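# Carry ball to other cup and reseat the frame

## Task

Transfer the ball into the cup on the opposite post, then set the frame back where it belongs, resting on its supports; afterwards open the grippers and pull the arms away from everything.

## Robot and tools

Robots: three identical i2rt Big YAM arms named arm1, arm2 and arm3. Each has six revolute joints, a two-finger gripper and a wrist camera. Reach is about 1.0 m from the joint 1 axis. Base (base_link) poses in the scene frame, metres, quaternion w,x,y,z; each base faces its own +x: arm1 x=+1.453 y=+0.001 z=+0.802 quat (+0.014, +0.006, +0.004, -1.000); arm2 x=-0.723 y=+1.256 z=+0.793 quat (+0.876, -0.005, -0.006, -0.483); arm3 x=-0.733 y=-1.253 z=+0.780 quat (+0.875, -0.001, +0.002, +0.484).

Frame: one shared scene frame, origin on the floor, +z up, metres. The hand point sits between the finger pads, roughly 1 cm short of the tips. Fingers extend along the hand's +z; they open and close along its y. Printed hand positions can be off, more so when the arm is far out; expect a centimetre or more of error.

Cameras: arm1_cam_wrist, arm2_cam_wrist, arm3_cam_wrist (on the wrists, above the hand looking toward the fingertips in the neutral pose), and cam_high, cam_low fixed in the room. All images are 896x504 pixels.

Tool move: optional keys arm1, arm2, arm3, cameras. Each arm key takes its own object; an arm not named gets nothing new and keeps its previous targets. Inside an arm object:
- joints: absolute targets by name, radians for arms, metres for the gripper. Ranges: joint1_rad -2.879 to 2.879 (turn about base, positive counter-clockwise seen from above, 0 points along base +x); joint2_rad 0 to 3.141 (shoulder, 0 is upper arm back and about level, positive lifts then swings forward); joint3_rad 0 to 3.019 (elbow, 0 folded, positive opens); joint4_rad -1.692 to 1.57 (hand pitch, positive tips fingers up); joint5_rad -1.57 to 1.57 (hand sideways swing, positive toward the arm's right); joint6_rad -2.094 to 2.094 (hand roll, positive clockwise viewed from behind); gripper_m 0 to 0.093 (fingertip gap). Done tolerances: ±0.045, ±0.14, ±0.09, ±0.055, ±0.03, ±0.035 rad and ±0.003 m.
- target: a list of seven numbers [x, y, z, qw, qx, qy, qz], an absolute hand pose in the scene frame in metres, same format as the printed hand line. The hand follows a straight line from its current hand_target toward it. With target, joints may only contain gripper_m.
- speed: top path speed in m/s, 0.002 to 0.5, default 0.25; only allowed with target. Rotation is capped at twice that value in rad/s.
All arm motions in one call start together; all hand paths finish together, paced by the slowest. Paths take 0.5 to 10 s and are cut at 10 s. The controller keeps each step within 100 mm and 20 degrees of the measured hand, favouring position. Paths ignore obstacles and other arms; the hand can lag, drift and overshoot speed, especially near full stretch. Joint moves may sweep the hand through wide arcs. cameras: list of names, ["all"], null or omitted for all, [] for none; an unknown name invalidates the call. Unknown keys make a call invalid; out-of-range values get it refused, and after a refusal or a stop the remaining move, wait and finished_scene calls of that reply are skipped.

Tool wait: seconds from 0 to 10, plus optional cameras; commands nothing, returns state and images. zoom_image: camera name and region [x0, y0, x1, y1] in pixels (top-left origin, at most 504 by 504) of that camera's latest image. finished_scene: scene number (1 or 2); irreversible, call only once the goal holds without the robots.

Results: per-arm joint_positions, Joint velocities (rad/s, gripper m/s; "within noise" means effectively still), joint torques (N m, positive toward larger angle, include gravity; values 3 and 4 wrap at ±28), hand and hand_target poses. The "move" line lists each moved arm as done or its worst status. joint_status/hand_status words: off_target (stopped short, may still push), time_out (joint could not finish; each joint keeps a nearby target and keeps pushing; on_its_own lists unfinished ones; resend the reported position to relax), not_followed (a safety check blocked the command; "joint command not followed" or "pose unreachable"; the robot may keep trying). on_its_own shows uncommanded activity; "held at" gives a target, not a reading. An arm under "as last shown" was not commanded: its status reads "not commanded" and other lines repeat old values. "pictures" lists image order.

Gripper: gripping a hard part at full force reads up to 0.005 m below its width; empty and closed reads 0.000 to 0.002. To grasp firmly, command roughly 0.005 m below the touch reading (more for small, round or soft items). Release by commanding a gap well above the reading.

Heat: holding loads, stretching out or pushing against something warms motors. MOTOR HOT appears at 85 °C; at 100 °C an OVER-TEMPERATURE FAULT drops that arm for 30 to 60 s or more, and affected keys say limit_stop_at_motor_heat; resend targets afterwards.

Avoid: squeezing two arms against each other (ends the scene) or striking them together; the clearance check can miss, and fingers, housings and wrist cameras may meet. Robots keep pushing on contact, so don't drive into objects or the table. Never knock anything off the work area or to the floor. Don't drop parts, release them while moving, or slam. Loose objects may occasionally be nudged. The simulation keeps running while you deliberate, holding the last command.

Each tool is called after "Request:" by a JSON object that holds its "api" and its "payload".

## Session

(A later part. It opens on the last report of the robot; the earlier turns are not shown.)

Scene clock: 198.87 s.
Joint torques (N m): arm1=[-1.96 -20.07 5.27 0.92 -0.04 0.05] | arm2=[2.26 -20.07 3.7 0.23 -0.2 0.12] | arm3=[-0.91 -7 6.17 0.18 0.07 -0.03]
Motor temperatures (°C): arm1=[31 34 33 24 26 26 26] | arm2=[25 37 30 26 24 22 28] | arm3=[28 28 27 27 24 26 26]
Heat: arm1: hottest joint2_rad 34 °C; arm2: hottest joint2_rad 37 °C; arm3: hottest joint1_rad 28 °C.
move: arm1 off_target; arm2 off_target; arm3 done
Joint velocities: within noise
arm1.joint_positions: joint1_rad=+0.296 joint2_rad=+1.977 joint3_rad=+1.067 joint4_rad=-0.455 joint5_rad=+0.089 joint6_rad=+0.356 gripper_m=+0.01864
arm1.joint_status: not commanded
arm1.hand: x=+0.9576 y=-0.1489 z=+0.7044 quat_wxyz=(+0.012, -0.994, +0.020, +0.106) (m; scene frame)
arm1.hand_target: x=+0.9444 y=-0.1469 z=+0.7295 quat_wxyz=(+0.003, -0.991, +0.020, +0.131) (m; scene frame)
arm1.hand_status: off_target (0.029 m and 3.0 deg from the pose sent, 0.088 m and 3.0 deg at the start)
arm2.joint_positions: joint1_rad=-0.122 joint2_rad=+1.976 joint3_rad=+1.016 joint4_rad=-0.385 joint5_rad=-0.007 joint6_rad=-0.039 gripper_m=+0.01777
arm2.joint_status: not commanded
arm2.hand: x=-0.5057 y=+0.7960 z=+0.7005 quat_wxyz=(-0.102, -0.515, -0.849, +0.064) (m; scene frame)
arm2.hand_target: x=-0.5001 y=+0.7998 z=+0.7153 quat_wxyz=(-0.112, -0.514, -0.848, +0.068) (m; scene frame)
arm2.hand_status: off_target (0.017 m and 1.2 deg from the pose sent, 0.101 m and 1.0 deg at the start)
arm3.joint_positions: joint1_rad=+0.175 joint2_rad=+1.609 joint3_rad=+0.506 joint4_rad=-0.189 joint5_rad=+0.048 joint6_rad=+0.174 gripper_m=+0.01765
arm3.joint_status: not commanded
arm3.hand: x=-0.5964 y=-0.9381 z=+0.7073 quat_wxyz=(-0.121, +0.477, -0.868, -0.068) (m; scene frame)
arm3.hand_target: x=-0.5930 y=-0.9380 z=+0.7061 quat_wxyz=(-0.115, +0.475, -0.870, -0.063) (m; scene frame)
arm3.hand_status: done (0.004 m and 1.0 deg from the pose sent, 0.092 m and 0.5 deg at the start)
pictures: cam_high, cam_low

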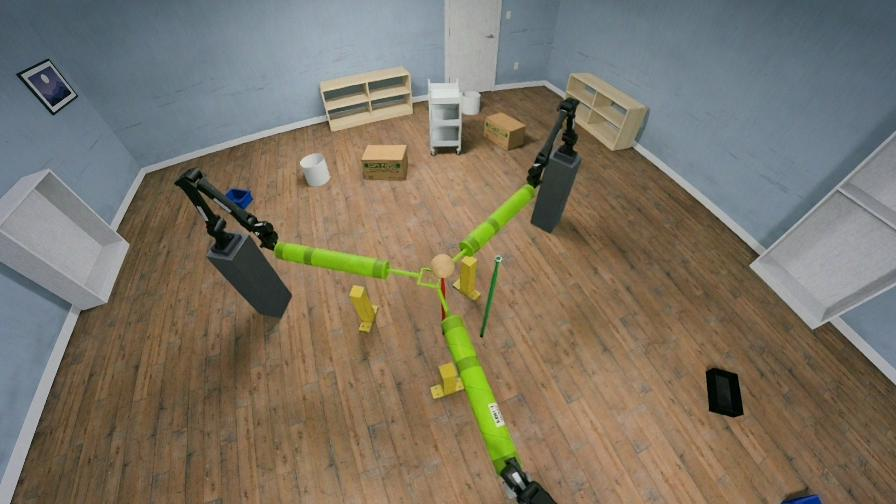

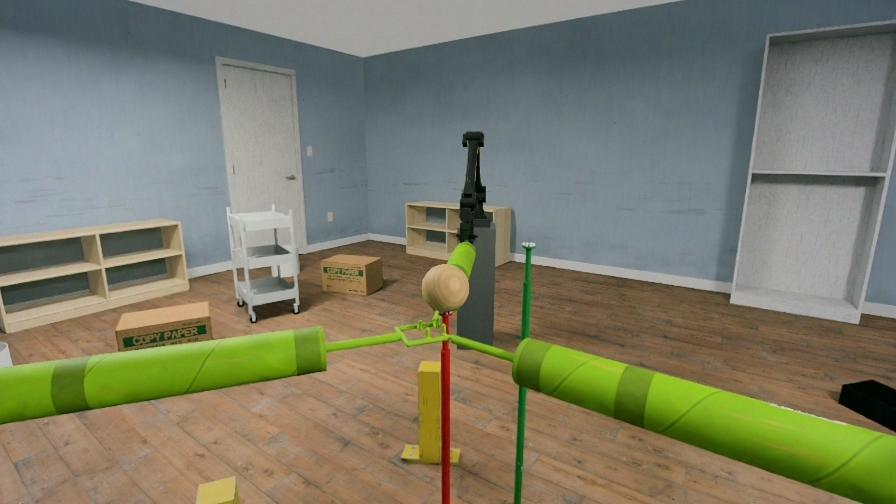

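Request:
{"api": "move", "payload": {"arm1": {"target":[0.966,-0.114,0.724,0.0026,-0.9912,0.0199,0.1305],"speed":0.1}, "arm2": {"target":[-0.478,0.833,0.714,0.1116,0.5143,0.8475,-0.0677],"speed":0.1}, "arm3": {"target":[-0.571,-0.905,0.704,0.1145,-0.4754,0.87,0.0626],"speed":0.1}, "cameras": ["cam_high","cam_low"]}}

Request:
{"api": "zoom_image", "payload": {"camera": "cam_low", "region": [390, 260, 490, 360]}}

Request:
{"api": "zoom_image", "payload": {"camera": "cam_high", "region": [400, 240, 480, 320]}}

Scene clock: 215.30 s.
Joint torques (N m): arm1=[-1.96 -18.73 4.86 0.98 -0.09 0.05] | arm2=[2.37 -19.37 3.48 0.27 -0.18 0.12] | arm3=[-0.91 -8.29 6.57 0.14 0.09 -0.03]
Motor temperatures (°C): arm1=[30 36 32 24 26 26 26] | arm2=[25 37 29 26 24 22 28] | arm3=[28 28 27 27 24 26 26]
Heat: arm1: hottest joint2_rad 36 °C; arm2: hottest joint2_rad 37 °C; arm3: hottest joint1_rad 28 °C.
move: arm1 off_target; arm2 off_target; arm3 done
Joint velocities: within noise
arm1.joint_positions: joint1_rad=+0.242 joint2_rad=+1.935 joint3_rad=+0.970 joint4_rad=-0.394 joint5_rad=+0.076 joint6_rad=+0.303 gripper_m=+0.01864
arm1.joint_status: not commanded
arm1.hand: x=+0.9785 y=-0.1165 z=+0.7014 quat_wxyz=(+0.011, -0.994, +0.020, +0.107) (m; scene frame)
arm1.hand_target: x=+0.9662 y=-0.1140 z=+0.7235 quat_wxyz=(+0.003, -0.991, +0.020, +0.131) (m; scene frame)
arm1.hand_status: off_target (0.026 m and 2.9 deg from the pose sent, 0.041 m and 3.0 deg at the start)
arm2.joint_positions: joint1_rad=-0.047 joint2_rad=+1.948 joint3_rad=+0.957 joint4_rad=-0.355 joint5_rad=+0.012 joint6_rad=+0.035 gripper_m=+0.01777
arm2.joint_status: not commanded
arm2.hand: x=-0.4838 y=+0.8285 z=+0.6994 quat_wxyz=(-0.101, -0.515, -0.849, +0.065) (m; scene frame)
arm2.hand_target: x=-0.4781 y=+0.8328 z=+0.7134 quat_wxyz=(-0.112, -0.514, -0.848, +0.067) (m; scene frame)
arm2.hand_status: off_target (0.016 m and 1.2 deg from the pose sent, 0.048 m and 1.2 deg at the start)
arm3.joint_positions: joint1_rad=+0.153 joint2_rad=+1.684 joint3_rad=+0.611 joint4_rad=-0.219 joint5_rad=+0.042 joint6_rad=+0.153 gripper_m=+0.01765
arm3.joint_status: not commanded
arm3.hand: x=-0.5753 y=-0.9056 z=+0.7051 quat_wxyz=(-0.120, +0.477, -0.868, -0.068) (m; scene frame)
arm3.hand_target: x=-0.5710 y=-0.9050 z=+0.7041 quat_wxyz=(-0.115, +0.475, -0.870, -0.063) (m; scene frame)
arm3.hand_status: done (0.004 m and 1.0 deg from the pose sent, 0.042 m and 1.0 deg at the start)
pictures: cam_high, cam_low

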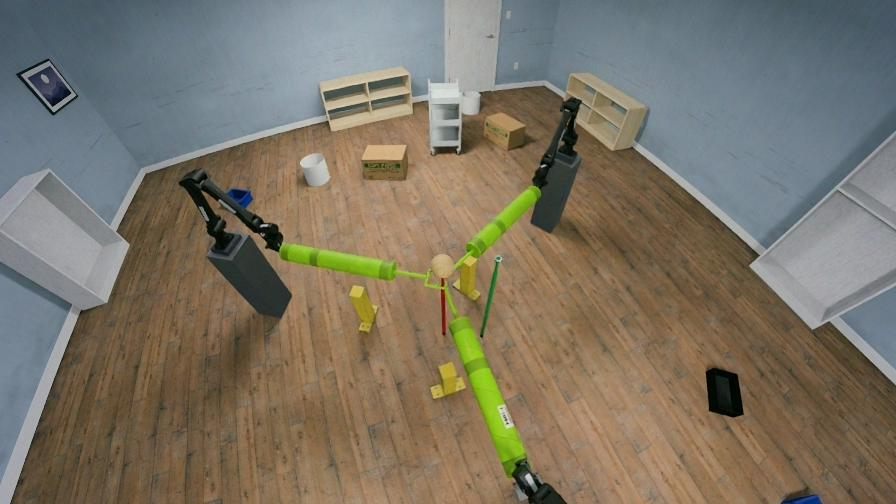

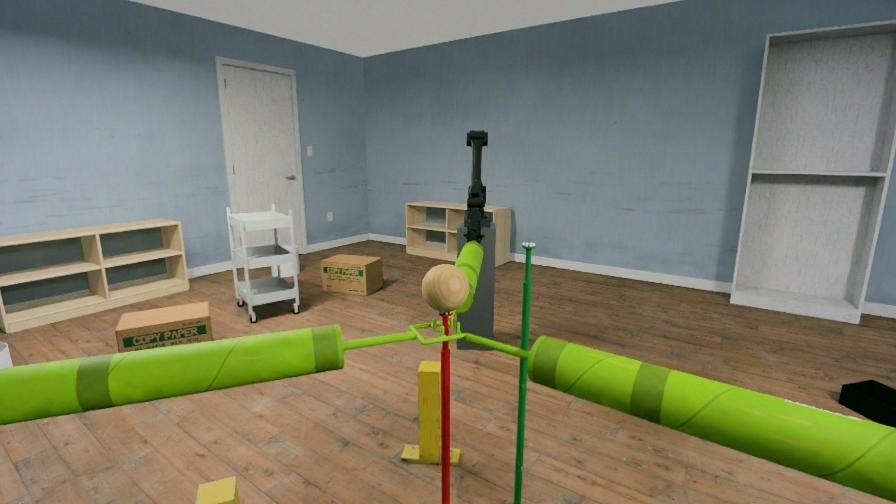

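Scaled by 5.040 from the camera's 896x504 image, which has a finer 1280x720 frame.

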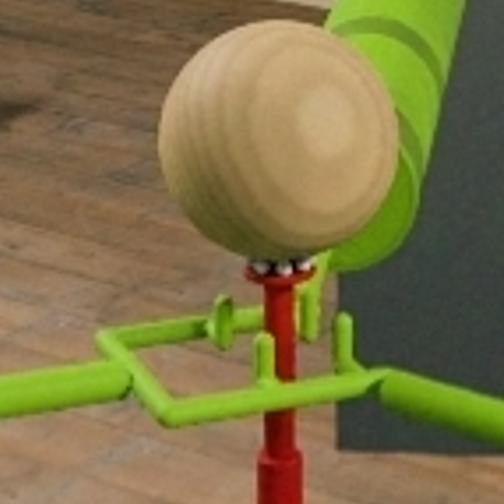

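Scaled by 6.300 from the camera's 896x504 image, which has a finer 1280x720 frame.

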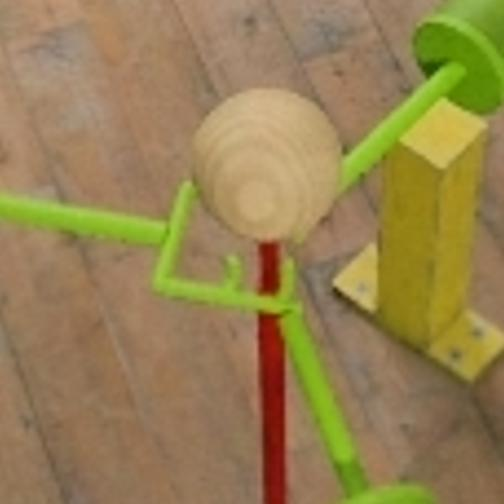

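Request:
{"api": "move", "payload": {"arm1": {"target":[0.966,-0.114,0.789,0.0026,-0.9912,0.0199,0.1305],"speed":0.04}, "arm2": {"target":[-0.478,0.833,0.779,0.1116,0.5143,0.8475,-0.0677],"speed":0.04}, "arm3": {"target":[-0.571,-0.905,0.766,0.1145,-0.4754,0.87,0.0626],"speed":0.04}, "cameras": ["cam_high","cam_low"]}}

Request:
{"api": "zoom_image", "payload": {"camera": "cam_low", "region": [390, 230, 490, 330]}}

Scene clock: 232.97 s.
Joint torques (N m): arm1=[-1.49 -18.32 8.16 -0.43 -0.09 0.11] | arm2=[2.32 -18.73 6.48 -0.88 -0.19 0.11] | arm3=[-0.79 -10.64 7.39 -0.73 0.13 0.01]
Motor temperatures (°C): arm1=[30 37 32 24 26 26 26] | arm2=[25 36 29 26 24 22 29] | arm3=[28 28 28 27 24 26 27]
Heat: arm1: hottest joint2_rad 37 °C; arm2: hottest joint2_rad 36 °C; arm3: hottest joint1_rad 28 °C.
move: arm1 off_target; arm2 off_target; arm3 off_target
Joint velocities: within noise
arm1.joint_positions: joint1_rad=+0.236 joint2_rad=+1.797 joint3_rad=+0.968 joint4_rad=-0.525 joint5_rad=+0.075 joint6_rad=+0.296 gripper_m=+0.01864
arm1.joint_status: not commanded
arm1.hand: x=+0.9828 y=-0.1127 z=+0.7582 quat_wxyz=(+0.010, -0.994, +0.019, +0.109) (m; scene frame)
arm1.hand_target: x=+0.9665 y=-0.1139 z=+0.7885 quat_wxyz=(+0.003, -0.991, +0.020, +0.131) (m; scene frame)
arm1.hand_status: off_target (0.035 m and 2.7 deg from the pose sent, 0.089 m and 2.9 deg at the start)
arm2.joint_positions: joint1_rad=-0.047 joint2_rad=+1.808 joint3_rad=+0.956 joint4_rad=-0.490 joint5_rad=+0.012 joint6_rad=+0.036 gripper_m=+0.01777
arm2.joint_status: not commanded
arm2.hand: x=-0.4865 y=+0.8334 z=+0.7565 quat_wxyz=(-0.103, -0.515, -0.848, +0.066) (m; scene frame)
arm2.hand_target: x=-0.4782 y=+0.8329 z=+0.7783 quat_wxyz=(-0.112, -0.514, -0.848, +0.068) (m; scene frame)
arm2.hand_status: off_target (0.024 m and 1.0 deg from the pose sent, 0.080 m and 1.2 deg at the start)
arm3.joint_positions: joint1_rad=+0.151 joint2_rad=+1.545 joint3_rad=+0.654 joint4_rad=-0.414 joint5_rad=+0.040 joint6_rad=+0.150 gripper_m=+0.01765
arm3.joint_status: not commanded
arm3.hand: x=-0.5739 y=-0.9031 z=+0.7546 quat_wxyz=(-0.115, +0.479, -0.868, -0.064) (m; scene frame)
arm3.hand_target: x=-0.5711 y=-0.9049 z=+0.7656 quat_wxyz=(-0.115, +0.475, -0.870, -0.063) (m; scene frame)
arm3.hand_status: off_target (0.012 m and 0.5 deg from the pose sent, 0.061 m and 0.9 deg at the start)
pictures: cam_high, cam_low

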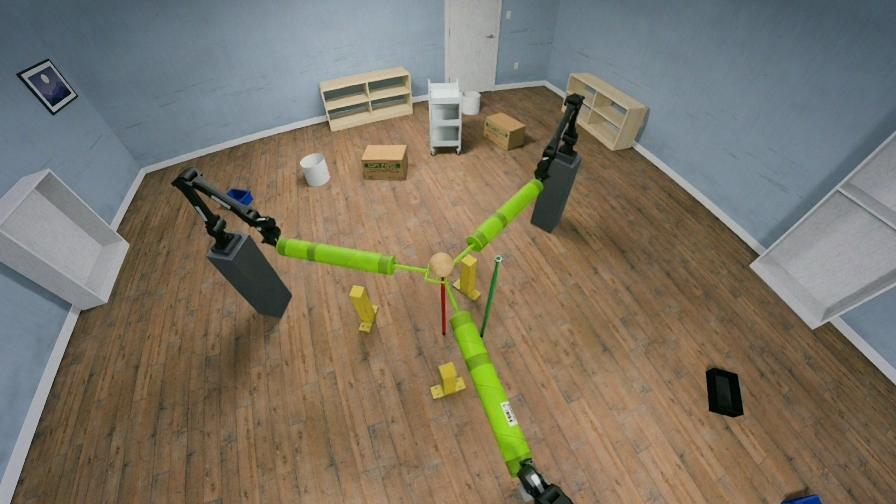

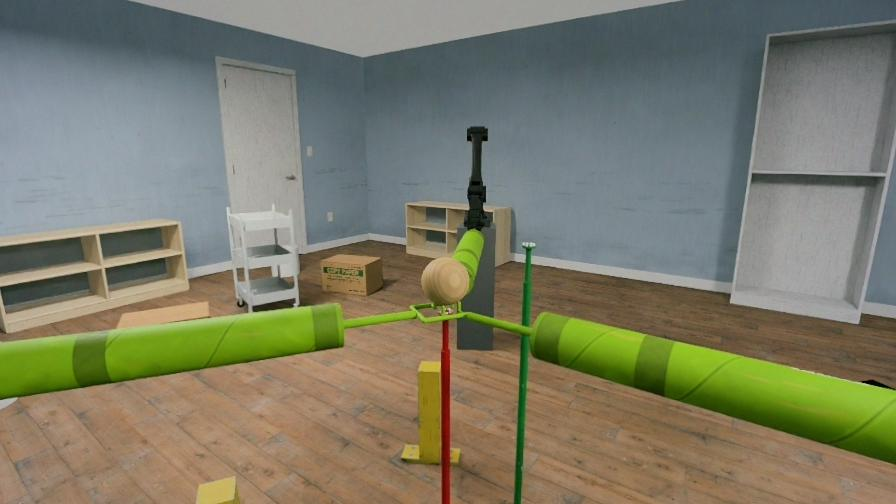

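Scaled by 5.040 from the camera's 896x504 image, which has a finer 1280x720 frame.

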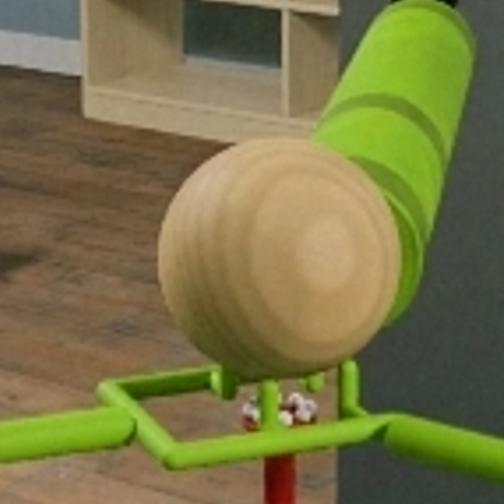

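Request:
{"api": "move", "payload": {"arm1": {"target":[0.966,-0.114,0.969,0.0026,-0.9912,0.0199,0.1305],"speed":0.08}, "arm2": {"target":[-0.478,0.833,0.960,0.1116,0.5143,0.8475,-0.0677],"speed":0.08}, "arm3": {"target":[-0.571,-0.905,0.951,0.1145,-0.4754,0.87,0.0626],"speed":0.08}, "cameras": ["cam_high","cam_low"]}}

Request:
{"api": "zoom_image", "payload": {"camera": "cam_low", "region": [390, 150, 590, 350]}}

Scene clock: 244.23 s.
Joint torques (N m): arm1=[-1.61 -16.79 12.9 -0.64 -0.04 0.11] | arm2=[2.26 -17.73 11.07 -1.29 -0.44 0.1] | arm3=[-0.67 -10.05 12.4 -1.46 0.21 0.02]
Motor temperatures (°C): arm1=[30 36 34 24 26 26 26] | arm2=[25 36 30 26 24 22 29] | arm3=[28 28 29 27 24 25 27]
Heat: arm1: hottest joint2_rad 36 °C; arm2: hottest joint2_rad 36 °C; arm3: hottest joint3_rad 29 °C.
move: arm1 off_target; arm2 off_target; arm3 off_target
Joint velocities: within noise
arm1.joint_positions: joint1_rad=+0.235 joint2_rad=+1.547 joint3_rad=+1.165 joint4_rad=-0.999 joint5_rad=+0.073 joint6_rad=+0.295 gripper_m=+0.01864
arm1.joint_status: not commanded
arm1.hand: x=+0.9831 y=-0.1131 z=+0.9226 quat_wxyz=(+0.014, -0.995, +0.019, +0.095) (m; scene frame)
arm1.hand_target: x=+0.9680 y=-0.1134 z=+0.9684 quat_wxyz=(+0.003, -0.991, +0.020, +0.131) (m; scene frame)
arm1.hand_status: off_target (0.049 m and 4.2 deg from the pose sent, 0.211 m and 2.7 deg at the start)
arm2.joint_positions: joint1_rad=-0.047 joint2_rad=+1.556 joint3_rad=+1.151 joint4_rad=-0.967 joint5_rad=+0.018 joint6_rad=+0.036 gripper_m=+0.01777
arm2.joint_status: not commanded
arm2.hand: x=-0.4884 y=+0.8354 z=+0.9196 quat_wxyz=(-0.089, -0.516, -0.850, +0.061) (m; scene frame)
arm2.hand_target: x=-0.4788 y=+0.8337 z=+0.9589 quat_wxyz=(-0.112, -0.514, -0.848, +0.068) (m; scene frame)
arm2.hand_status: off_target (0.042 m and 2.8 deg from the pose sent, 0.204 m and 1.0 deg at the start)
arm3.joint_positions: joint1_rad=+0.151 joint2_rad=+1.247 joint3_rad=+0.904 joint4_rad=-0.982 joint5_rad=+0.039 joint6_rad=+0.150 gripper_m=+0.01765
arm3.joint_status: not commanded
arm3.hand: x=-0.5734 y=-0.9019 z=+0.9225 quat_wxyz=(-0.107, +0.480, -0.869, -0.059) (m; scene frame)
arm3.hand_target: x=-0.5712 y=-0.9049 z=+0.9498 quat_wxyz=(-0.115, +0.475, -0.870, -0.063) (m; scene frame)
arm3.hand_status: off_target (0.029 m and 1.1 deg from the pose sent, 0.196 m and 0.5 deg at the start)
pictures: cam_high, cam_low

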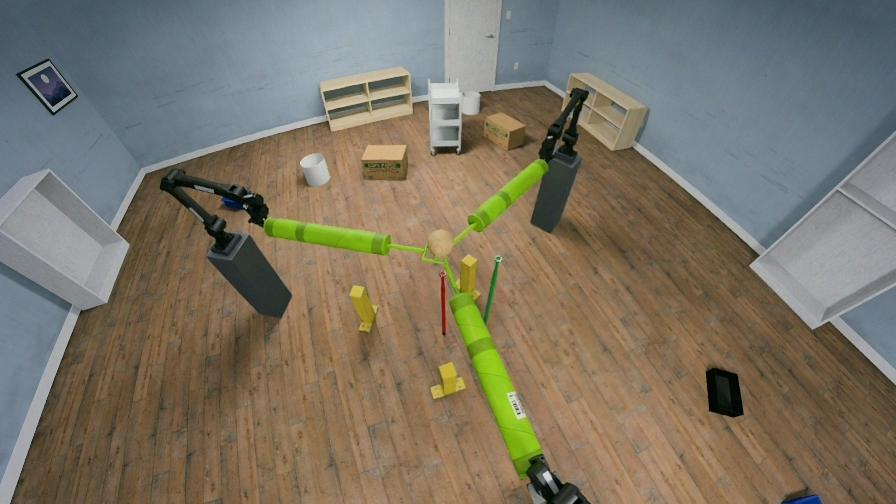

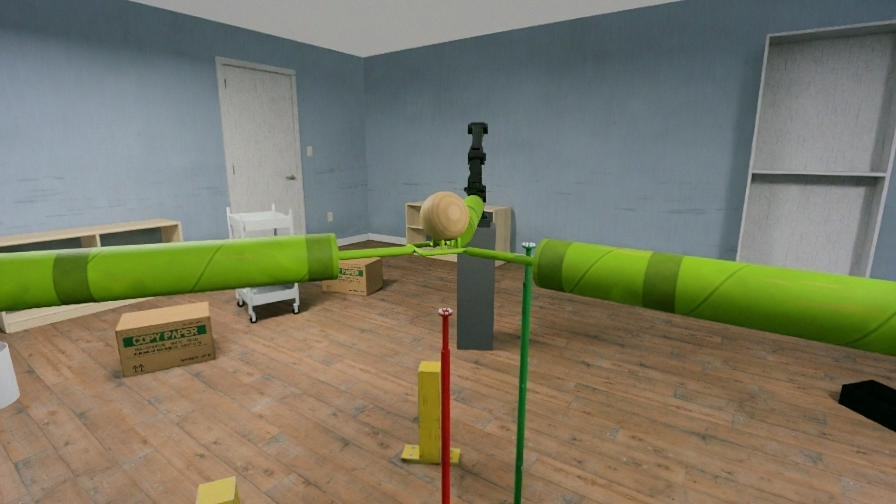

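Scaled by 2.520 from the camera's 896x504 image, which has a finer 1280x720 frame.

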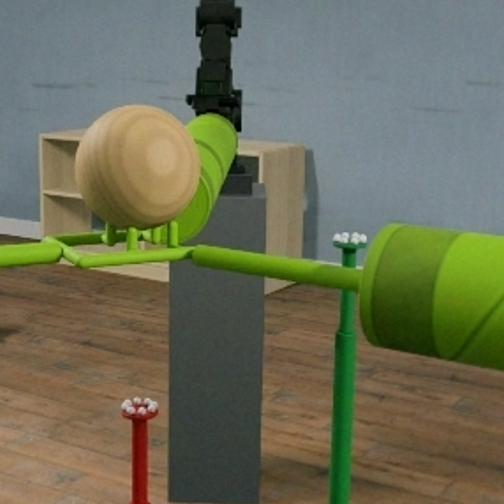

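Request:
{"api": "move", "payload": {"arm1": {"target":[1.076,0.119,0.989,0.0026,-0.9912,0.0199,0.1305],"speed":0.1}, "arm2": {"target":[-0.368,1.066,0.982,0.1116,0.5143,0.8475,-0.0677],"speed":0.1}, "arm3": {"target":[-0.461,-0.672,0.971,0.1145,-0.4754,0.87,0.0626],"speed":0.1}, "cameras": ["cam_high","cam_low"]}}

Request:
{"api": "zoom_image", "payload": {"camera": "cam_low", "region": [450, 150, 600, 300]}}

Request:
{"api": "zoom_image", "payload": {"camera": "cam_high", "region": [430, 190, 550, 310]}}

Scene clock: 256.67 s.
Joint torques (N m): arm1=[-2.84 -11.81 10.63 0.9 -0.32 -0.02] | arm2=[3.43 -14.15 9.24 0.05 0.05 0.13] | arm3=[-1.03 -16.32 14.46 -0.8 0.16 -0.06]
Motor temperatures (°C): arm1=[30 36 39 24 26 25 26] | arm2=[25 36 32 26 24 22 29] | arm3=[28 28 31 27 24 25 27]
Heat: arm1: hottest joint3_rad 39 °C; arm2: hottest joint2_rad 36 °C; arm3: hottest joint3_rad 31 °C.
move: arm1 off_target; arm2 off_target; arm3 off_target
Joint velocities: within noise
arm1.joint_positions: joint1_rad=-0.352 joint2_rad=+1.263 joint3_rad=+0.974 joint4_rad=-1.100 joint5_rad=-0.081 joint6_rad=-0.274 gripper_m=+0.01863
arm1.joint_status: not commanded
arm1.hand: x=+1.0842 y=+0.1079 z=+0.9603 quat_wxyz=(-0.007, -0.995, +0.021, +0.093) (m; scene frame)
arm1.hand_target: x=+1.0768 y=+0.1186 z=+0.9889 quat_wxyz=(+0.004, -0.991, +0.020, +0.130) (m; scene frame)
arm1.hand_status: off_target (0.032 m and 4.5 deg from the pose sent, 0.259 m and 4.2 deg at the start)
arm2.joint_positions: joint1_rad=+0.548 joint2_rad=+1.342 joint3_rad=+1.035 joint4_rad=-1.128 joint5_rad=+0.146 joint6_rad=+0.629 gripper_m=+0.01777
arm2.joint_status: not commanded
arm2.hand: x=-0.3779 y=+1.0583 z=+0.9557 quat_wxyz=(-0.080, -0.519, -0.848, +0.072) (m; scene frame)
arm2.hand_target: x=-0.3687 y=+1.0660 z=+0.9814 quat_wxyz=(-0.111, -0.514, -0.848, +0.067) (m; scene frame)
arm2.hand_status: off_target (0.029 m and 3.7 deg from the pose sent, 0.267 m and 2.7 deg at the start)
arm3.joint_positions: joint1_rad=+0.144 joint2_rad=+1.868 joint3_rad=+1.693 joint4_rad=-1.150 joint5_rad=+0.037 joint6_rad=+0.146 gripper_m=+0.01765
arm3.joint_status: not commanded
arm3.hand: x=-0.4707 y=-0.6757 z=+0.9448 quat_wxyz=(-0.107, +0.478, -0.870, -0.059) (m; scene frame)
arm3.hand_target: x=-0.4614 y=-0.6728 z=+0.9708 quat_wxyz=(-0.115, +0.475, -0.870, -0.063) (m; scene frame)
arm3.hand_status: off_target (0.028 m and 1.0 deg from the pose sent, 0.261 m and 1.1 deg at the start)
pictures: cam_high, cam_low

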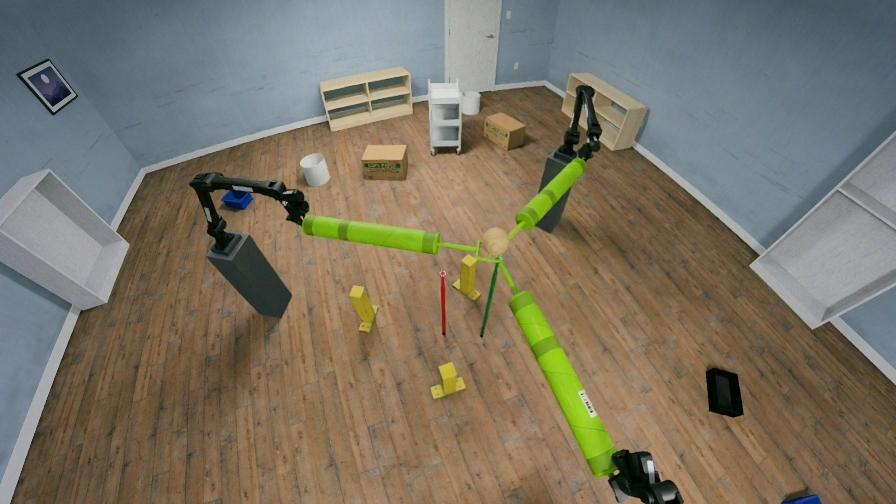

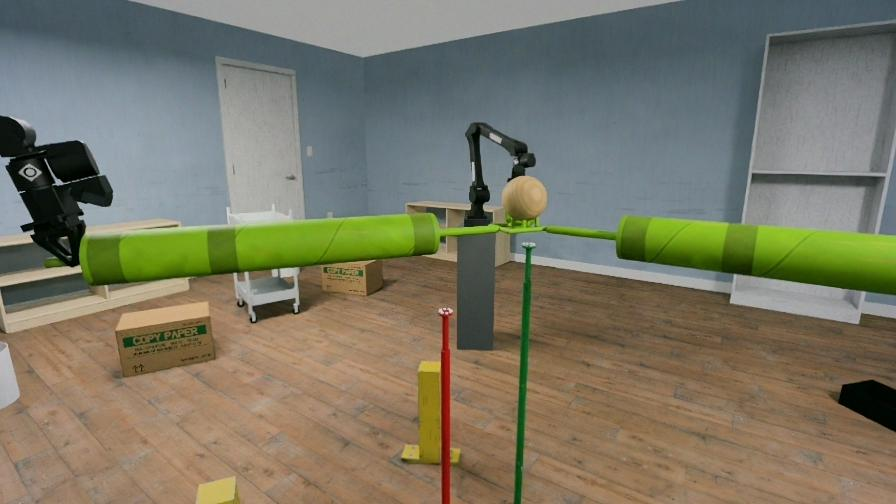

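Scaled by 3.360 from the camera's 896x504 image, which has a finer 1280x720 frame.

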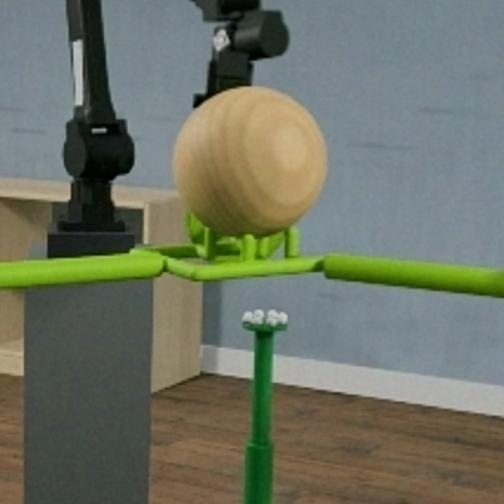

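Scaled by 4.200 from the camera's 896x504 image, which has a finer 1280x720 frame.

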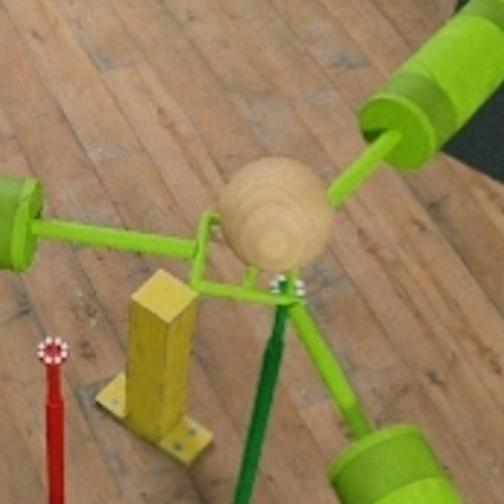

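Request:
{"api": "move", "payload": {"arm1": {"target":[1.085,0.134,0.939,0.0026,-0.9912,0.0199,0.1305],"speed":0.05}, "arm2": {"target":[-0.359,1.081,0.933,0.1116,0.5143,0.8475,-0.0677],"speed":0.05}, "arm3": {"target":[-0.452,-0.657,0.937,0.1145,-0.4754,0.87,0.0626],"speed":0.05}, "cameras": ["cam_high","cam_low"]}}

Request:
{"api": "zoom_image", "payload": {"camera": "cam_low", "region": [450, 150, 600, 300]}}

Request:
{"api": "zoom_image", "payload": {"camera": "cam_high", "region": [430, 190, 550, 310]}}

Scene clock: 272.73 s.
Joint torques (N m): arm1=[-2.84 -10.34 9.11 1.22 -0.33 -0.01] | arm2=[4.07 -11.46 7.9 0.75 -0.03 0.21] | arm3=[-0.97 -17.03 13.67 -0.17 0.19 -0.06]
Motor temperatures (°C): arm1=[30 34 40 24 26 25 27] | arm2=[25 36 36 26 24 22 29] | arm3=[28 29 37 27 24 25 27]
Heat: arm1: hottest joint3_rad 40 °C; arm2: hottest joint2_rad 36 °C; arm3: hottest joint3_rad 37 °C.
move: arm1 off_target; arm2 off_target; arm3 off_target
Joint velocities: within noise
arm1.joint_positions: joint1_rad=-0.401 joint2_rad=+1.282 joint3_rad=+0.883 joint4_rad=-0.969 joint5_rad=-0.094 joint6_rad=-0.322 gripper_m=+0.01864
arm1.joint_status: not commanded
arm1.hand: x=+1.0912 y=+0.1234 z=+0.9231 quat_wxyz=(-0.005, -0.994, +0.020, +0.105) (m; scene frame)
arm1.hand_target: x=+1.0853 y=+0.1339 z=+0.9391 quat_wxyz=(+0.003, -0.991, +0.020, +0.130) (m; scene frame)
arm1.hand_status: off_target (0.020 m and 3.0 deg from the pose sent, 0.034 m and 4.5 deg at the start)
arm2.joint_positions: joint1_rad=+0.591 joint2_rad=+1.355 joint3_rad=+0.964 joint4_rad=-1.020 joint5_rad=+0.158 joint6_rad=+0.669 gripper_m=+0.01777
arm2.joint_status: not commanded
arm2.hand: x=-0.3705 y=+1.0713 z=+0.9267 quat_wxyz=(-0.095, -0.518, -0.847, +0.073) (m; scene frame)
arm2.hand_target: x=-0.3593 y=+1.0811 z=+0.9330 quat_wxyz=(-0.111, -0.514, -0.848, +0.067) (m; scene frame)
arm2.hand_status: off_target (0.016 m and 2.0 deg from the pose sent, 0.037 m and 3.7 deg at the start)
arm3.joint_positions: joint1_rad=+0.140 joint2_rad=+1.931 joint3_rad=+1.705 joint4_rad=-1.109 joint5_rad=+0.035 joint6_rad=+0.142 gripper_m=+0.01765
arm3.joint_status: not commanded
arm3.hand: x=-0.4627 y=-0.6630 z=+0.9136 quat_wxyz=(-0.103, +0.478, -0.870, -0.056) (m; scene frame)
arm3.hand_target: x=-0.4525 y=-0.6578 z=+0.9368 quat_wxyz=(-0.115, +0.475, -0.870, -0.063) (m; scene frame)
arm3.hand_status: off_target (0.026 m and 1.6 deg from the pose sent, 0.028 m and 1.0 deg at the start)
pictures: cam_high, cam_low

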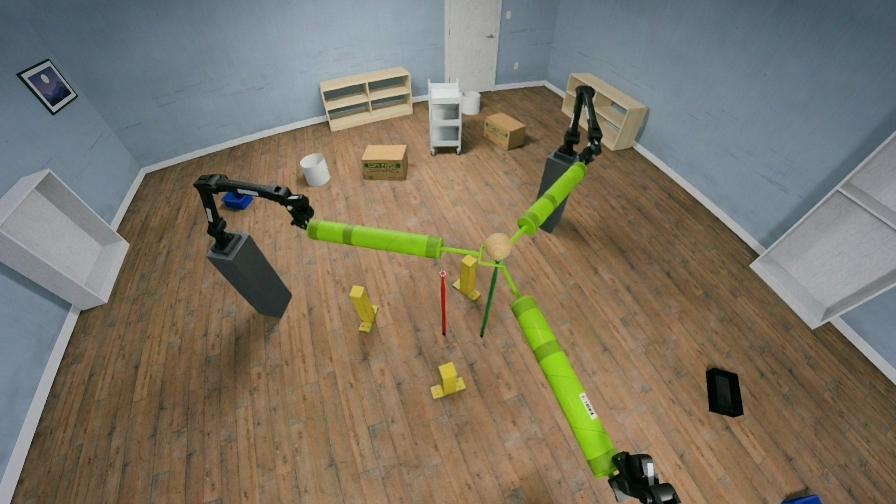

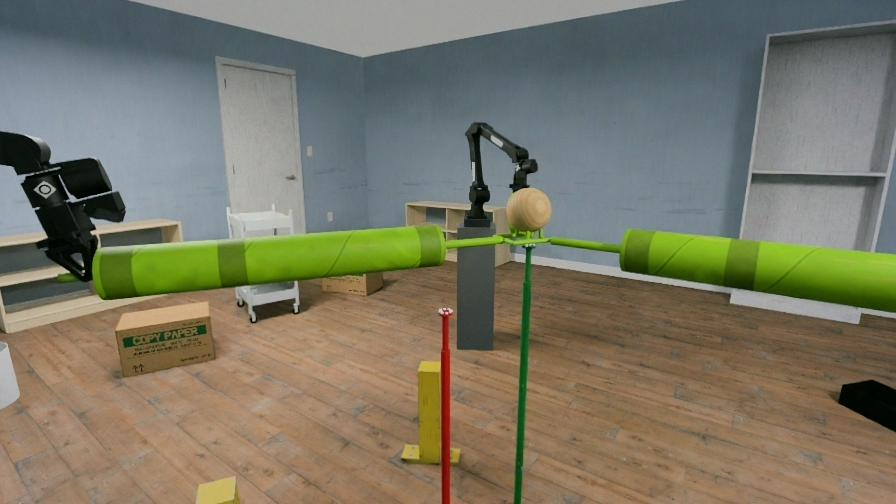

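Scaled by 3.360 from the camera's 896x504 image, which has a finer 1280x720 frame.

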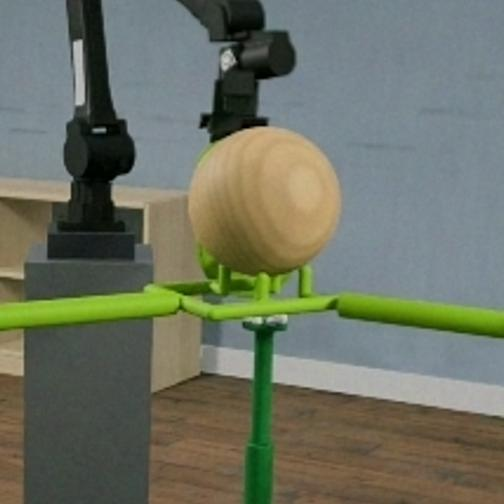

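Scaled by 4.200 from the camera's 896x504 image, which has a finer 1280x720 frame.

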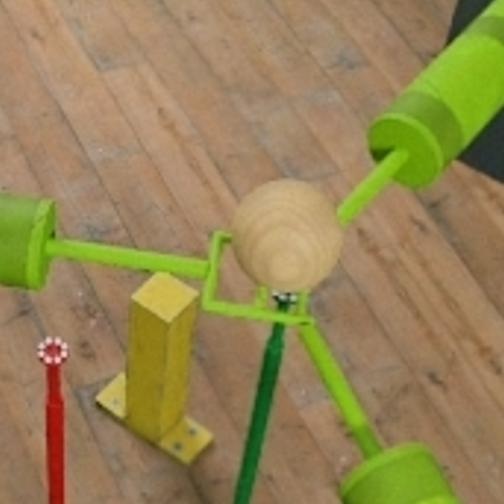

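Request:
{"api": "move", "payload": {"arm1": {"target":[1.086,0.138,0.878,0.0026,-0.9912,0.0199,0.1305],"speed":0.04}, "arm2": {"target":[-0.357,1.085,0.870,0.1116,0.5143,0.8475,-0.0677],"speed":0.04}, "arm3": {"target":[-0.450,-0.653,0.890,0.1145,-0.4754,0.87,0.0626],"speed":0.04}, "cameras": ["cam_high","cam_low"]}}

Request:
{"api": "zoom_image", "payload": {"camera": "cam_low", "region": [450, 150, 600, 300]}}

Request:
{"api": "zoom_image", "payload": {"camera": "cam_high", "region": [430, 190, 550, 310]}}

Scene clock: 283.17 s.
Joint torques (N m): arm1=[-2.14 -10.17 8.06 1.44 -0.33 0.04] | arm2=[2.96 -11.16 6.82 0.87 -0.02 0.12] | arm3=[-0.97 -16.91 10.48 1.06 0.26 -0.05]
Motor temperatures (°C): arm1=[30 33 39 24 26 25 27] | arm2=[25 35 37 26 24 22 29] | arm3=[28 30 38 27 24 25 27]
Heat: arm1: hottest joint3_rad 39 °C; arm2: hottest joint3_rad 37 °C; arm3: hottest joint3_rad 38 °C.
move: arm1 off_target; arm2 done; arm3 done
Joint velocities: within noise
arm1.joint_positions: joint1_rad=-0.419 joint2_rad=+1.359 joint3_rad=+0.786 joint4_rad=-0.790 joint5_rad=-0.097 joint6_rad=-0.337 gripper_m=+0.01864
arm1.joint_status: not commanded
arm1.hand: x=+1.0942 y=+0.1299 z=+0.8668 quat_wxyz=(-0.004, -0.994, +0.021, +0.108) (m; scene frame)
arm1.hand_target: x=+1.0863 y=+0.1379 z=+0.8781 quat_wxyz=(+0.003, -0.991, +0.020, +0.130) (m; scene frame)
arm1.hand_status: off_target (0.016 m and 2.7 deg from the pose sent, 0.048 m and 3.0 deg at the start)
arm2.joint_positions: joint1_rad=+0.616 joint2_rad=+1.429 joint3_rad=+0.868 joint4_rad=-0.839 joint5_rad=+0.161 joint6_rad=+0.692 gripper_m=+0.01777
arm2.joint_status: not commanded
arm2.hand: x=-0.3646 y=+1.0784 z=+0.8698 quat_wxyz=(-0.102, -0.518, -0.846, +0.071) (m; scene frame)
arm2.hand_target: x=-0.3571 y=+1.0851 z=+0.8701 quat_wxyz=(-0.112, -0.514, -0.848, +0.067) (m; scene frame)
arm2.hand_status: done (0.010 m and 1.2 deg from the pose sent, 0.060 m and 2.0 deg at the start)
arm3.joint_positions: joint1_rad=+0.140 joint2_rad=+1.968 joint3_rad=+1.685 joint4_rad=-1.039 joint5_rad=+0.034 joint6_rad=+0.142 gripper_m=+0.01765
arm3.joint_status: not commanded
arm3.hand: x=-0.4591 y=-0.6541 z=+0.8855 quat_wxyz=(-0.107, +0.478, -0.870, -0.061) (m; scene frame)
arm3.hand_target: x=-0.4501 y=-0.6531 z=+0.8899 quat_wxyz=(-0.114, +0.475, -0.870, -0.063) (m; scene frame)
arm3.hand_status: done (0.010 m and 0.9 deg from the pose sent, 0.029 m and 1.5 deg at the start)
pictures: cam_high, cam_low

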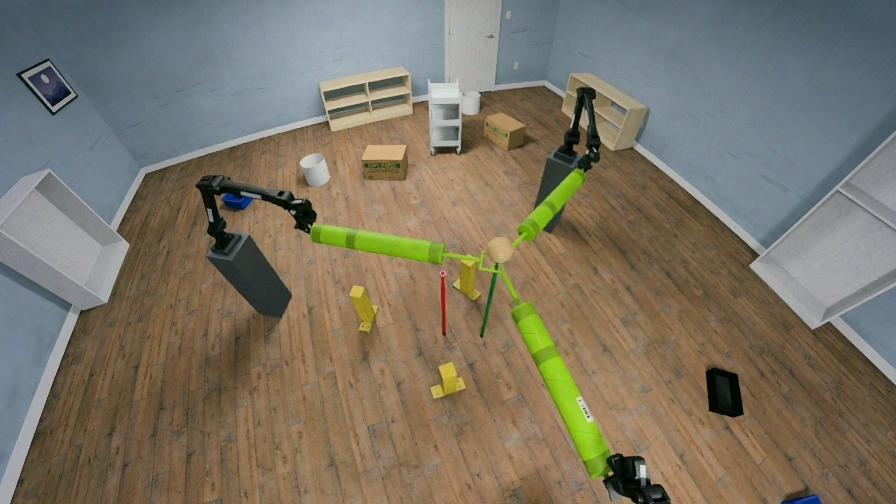

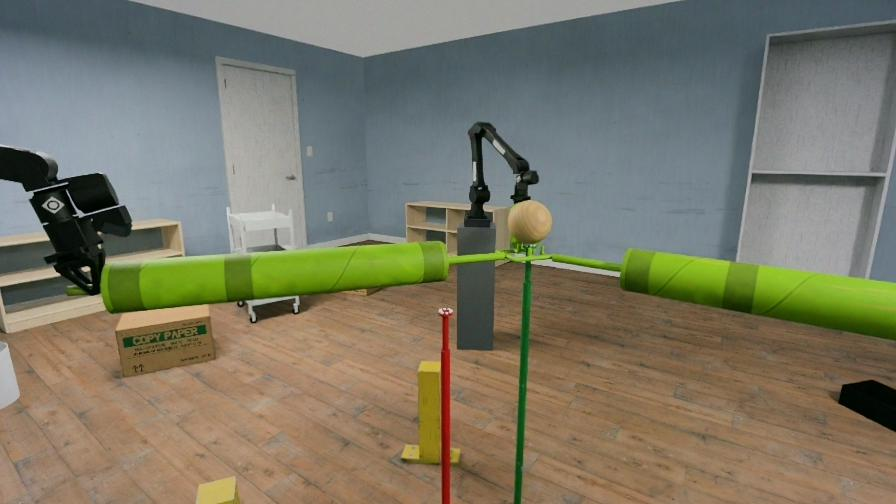

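Scaled by 3.360 from the camera's 896x504 image, which has a finer 1280x720 frame.

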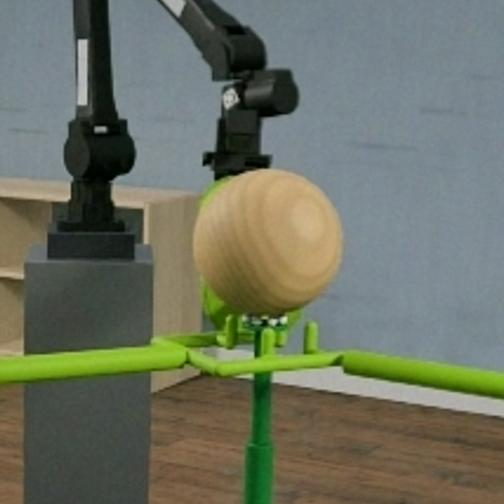

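Scaled by 4.200 from the camera's 896x504 image, which has a finer 1280x720 frame.

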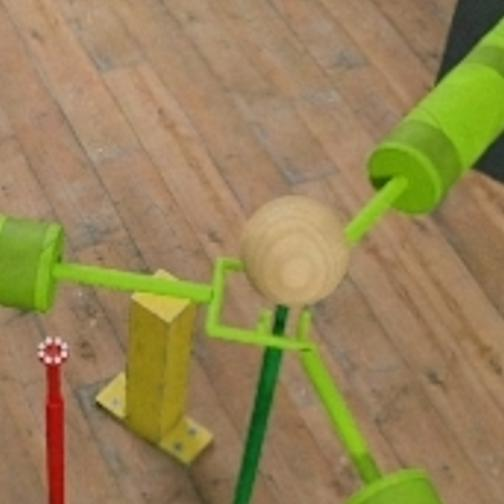

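Request:
{"api": "move", "payload": {"arm1": {"target":[1.086,0.138,0.866,0.0026,-0.9912,0.0199,0.1305],"speed":0.04}, "arm2": {"target":[-0.357,1.085,0.855,0.1116,0.5143,0.8475,-0.0677],"speed":0.04}, "arm3": {"target":[-0.450,-0.653,0.865,0.1145,-0.4754,0.87,0.0626],"speed":0.04}, "cameras": ["cam_low"]}}

Request:
{"api": "zoom_image", "payload": {"camera": "cam_low", "region": [450, 150, 600, 300]}}

Request:
{"api": "move", "payload": {"arm1": {"target":[1.013,0.022,0.871,0.0026,-0.9912,0.0199,0.1305],"speed":0.1}, "arm2": {"target":[-0.430,0.969,0.86,0.1116,0.5143,0.8475,-0.0677],"speed":0.1}, "arm3": {"target":[-0.523,-0.769,0.861,0.1145,-0.4754,0.87,0.0626],"speed":0.1}, "cameras": ["cam_high","cam_low"]}}

Scene clock: 298.63 s.
Joint torques (N m): arm1=[-2.14 -10.23 7.87 1.47 -0.33 0.05] | arm2=[2.9 -11.22 6.56 0.85 -0.02 0.11] | arm3=[-1.03 -16.97 10.25 1.07 0.25 -0.06]
Motor temperatures (°C): arm1=[30 33 37 24 26 25 27] | arm2=[25 34 36 26 24 22 29] | arm3=[28 32 38 27 24 25 27]
Heat: arm1: hottest joint3_rad 37 °C; arm2: hottest joint3_rad 36 °C; arm3: hottest joint3_rad 38 °C.
move: arm1 off_target; arm2 done; arm3 done
Joint velocities: within noise
arm1.joint_positions: joint1_rad=-0.420 joint2_rad=+1.380 joint3_rad=+0.769 joint4_rad=-0.752 joint5_rad=-0.097 joint6_rad=-0.337 gripper_m=+0.01864
arm1.joint_status: not commanded
arm1.hand: x=+1.0944 y=+0.1300 z=+0.8552 quat_wxyz=(-0.004, -0.994, +0.021, +0.109) (m; scene frame)
arm1.hand_target: x=+1.0862 y=+0.1379 z=+0.8662 quat_wxyz=(+0.003, -0.991, +0.020, +0.130) (m; scene frame)
arm1.hand_status: off_target (0.016 m and 2.6 deg from the pose sent, 0.012 m and 2.6 deg at the start)
arm2.joint_positions: joint1_rad=+0.617 joint2_rad=+1.453 joint3_rad=+0.848 joint4_rad=-0.793 joint5_rad=+0.161 joint6_rad=+0.693 gripper_m=+0.01777
arm2.joint_status: not commanded
arm2.hand: x=-0.3638 y=+1.0784 z=+0.8554 quat_wxyz=(-0.104, -0.517, -0.846, +0.071) (m; scene frame)
arm2.hand_target: x=-0.3571 y=+1.0850 z=+0.8551 quat_wxyz=(-0.111, -0.514, -0.848, +0.067) (m; scene frame)
arm2.hand_status: done (0.009 m and 1.1 deg from the pose sent, 0.018 m and 1.2 deg at the start)
arm3.joint_positions: joint1_rad=+0.140 joint2_rad=+1.987 joint3_rad=+1.650 joint4_rad=-0.983 joint5_rad=+0.034 joint6_rad=+0.142 gripper_m=+0.01765
arm3.joint_status: not commanded
arm3.hand: x=-0.4591 y=-0.6540 z=+0.8619 quat_wxyz=(-0.108, +0.478, -0.870, -0.061) (m; scene frame)
arm3.hand_target: x=-0.4501 y=-0.6531 z=+0.8651 quat_wxyz=(-0.114, +0.475, -0.870, -0.063) (m; scene frame)
arm3.hand_status: done (0.010 m and 0.8 deg from the pose sent, 0.023 m and 0.9 deg at the start)
pictures: cam_low

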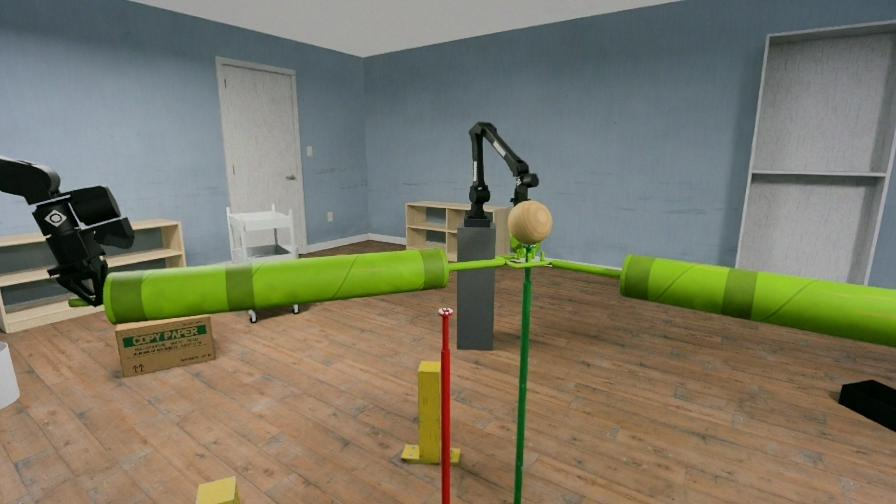

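Scaled by 3.360 from the camera's 896x504 image, which has a finer 1280x720 frame.

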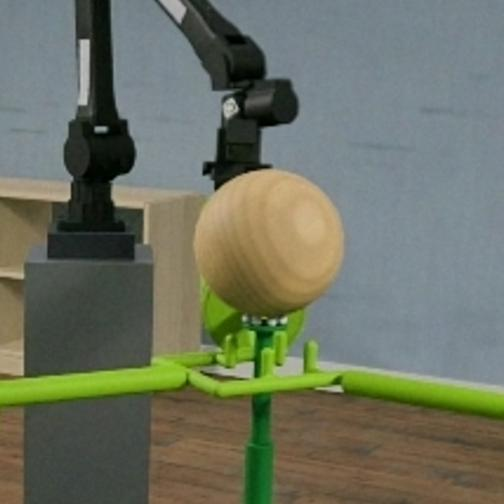

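Scene clock: 300.67 s.
Joint torques (N m): arm1=[0.32 -11.81 10.52 0.24 0.16 0.32] | arm2=[1.2 -12.34 7.28 0.17 -0.31 -0.05] | arm3=[0.5 -15.97 8.13 0.38 0.37 0.18]
Motor temperatures (°C): arm1=[30 33 37 24 26 25 27] | arm2=[25 34 36 26 24 22 30] | arm3=[28 32 38 27 24 25 27]
Heat: arm1: hottest joint3_rad 37 °C; arm2: hottest joint3_rad 36 °C; arm3: hottest joint3_rad 38 °C.
move: arm1 off_target; arm2 done; arm3 off_target
Joint velocities: within noise
arm1.joint_positions: joint1_rad=-0.097 joint2_rad=+1.478 joint3_rad=+0.857 joint4_rad=-0.723 joint5_rad=-0.018 joint6_rad=-0.024 gripper_m=+0.01864
arm1.joint_status: not commanded
arm1.hand: x=+1.0323 y=+0.0261 z=+0.8495 quat_wxyz=(+0.001, -0.994, +0.020, +0.109) (m; scene frame)
arm1.hand_target: x=+1.0138 y=+0.0219 z=+0.8712 quat_wxyz=(+0.002, -0.991, +0.020, +0.131) (m; scene frame)
arm1.hand_status: off_target (0.029 m and 2.5 deg from the pose sent, 0.136 m and 2.6 deg at the start)
arm2.joint_positions: joint1_rad=+0.266 joint2_rad=+1.453 joint3_rad=+0.832 joint4_rad=-0.734 joint5_rad=+0.089 joint6_rad=+0.344 gripper_m=+0.01777
arm2.joint_status: not commanded
arm2.hand: x=-0.4339 y=+0.9698 z=+0.8520 quat_wxyz=(-0.103, -0.517, -0.847, +0.069) (m; scene frame)
arm2.hand_target: x=-0.4301 y=+0.9691 z=+0.8598 quat_wxyz=(-0.111, -0.514, -0.848, +0.068) (m; scene frame)
arm2.hand_status: done (0.009 m and 1.1 deg from the pose sent, 0.128 m and 1.1 deg at the start)
arm3.joint_positions: joint1_rad=+0.160 joint2_rad=+1.713 joint3_rad=+1.188 joint4_rad=-0.805 joint5_rad=+0.040 joint6_rad=+0.157 gripper_m=+0.01765
arm3.joint_status: not commanded
arm3.hand: x=-0.5194 y=-0.7661 z=+0.8429 quat_wxyz=(-0.105, +0.480, -0.869, -0.057) (m; scene frame)
arm3.hand_target: x=-0.5229 y=-0.7689 z=+0.8605 quat_wxyz=(-0.114, +0.475, -0.870, -0.063) (m; scene frame)
arm3.hand_status: off_target (0.019 m and 1.4 deg from the pose sent, 0.132 m and 0.8 deg at the start)
pictures: cam_high, cam_low

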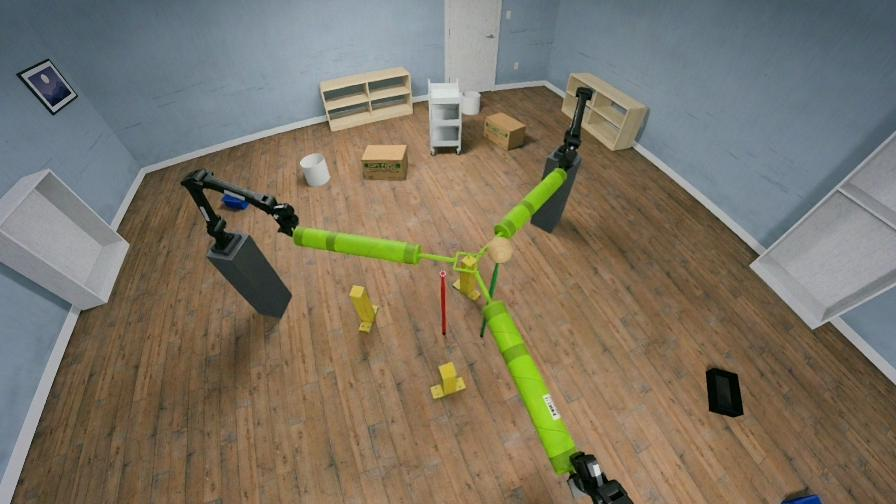

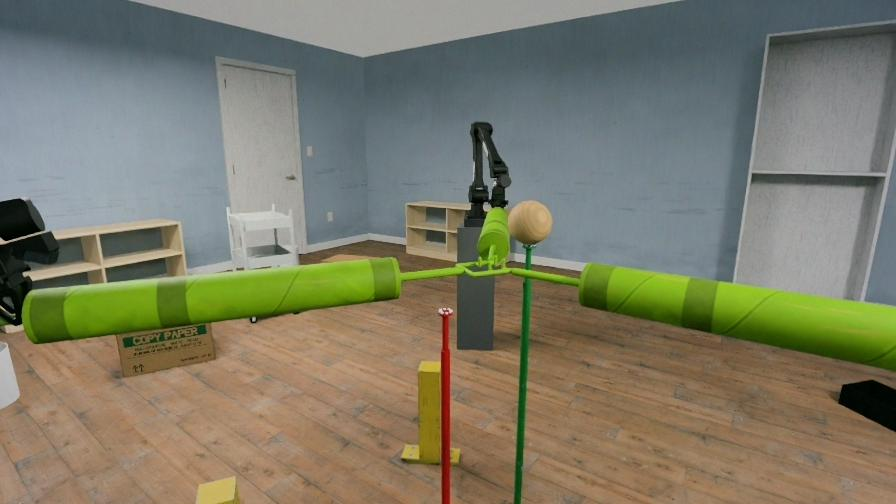

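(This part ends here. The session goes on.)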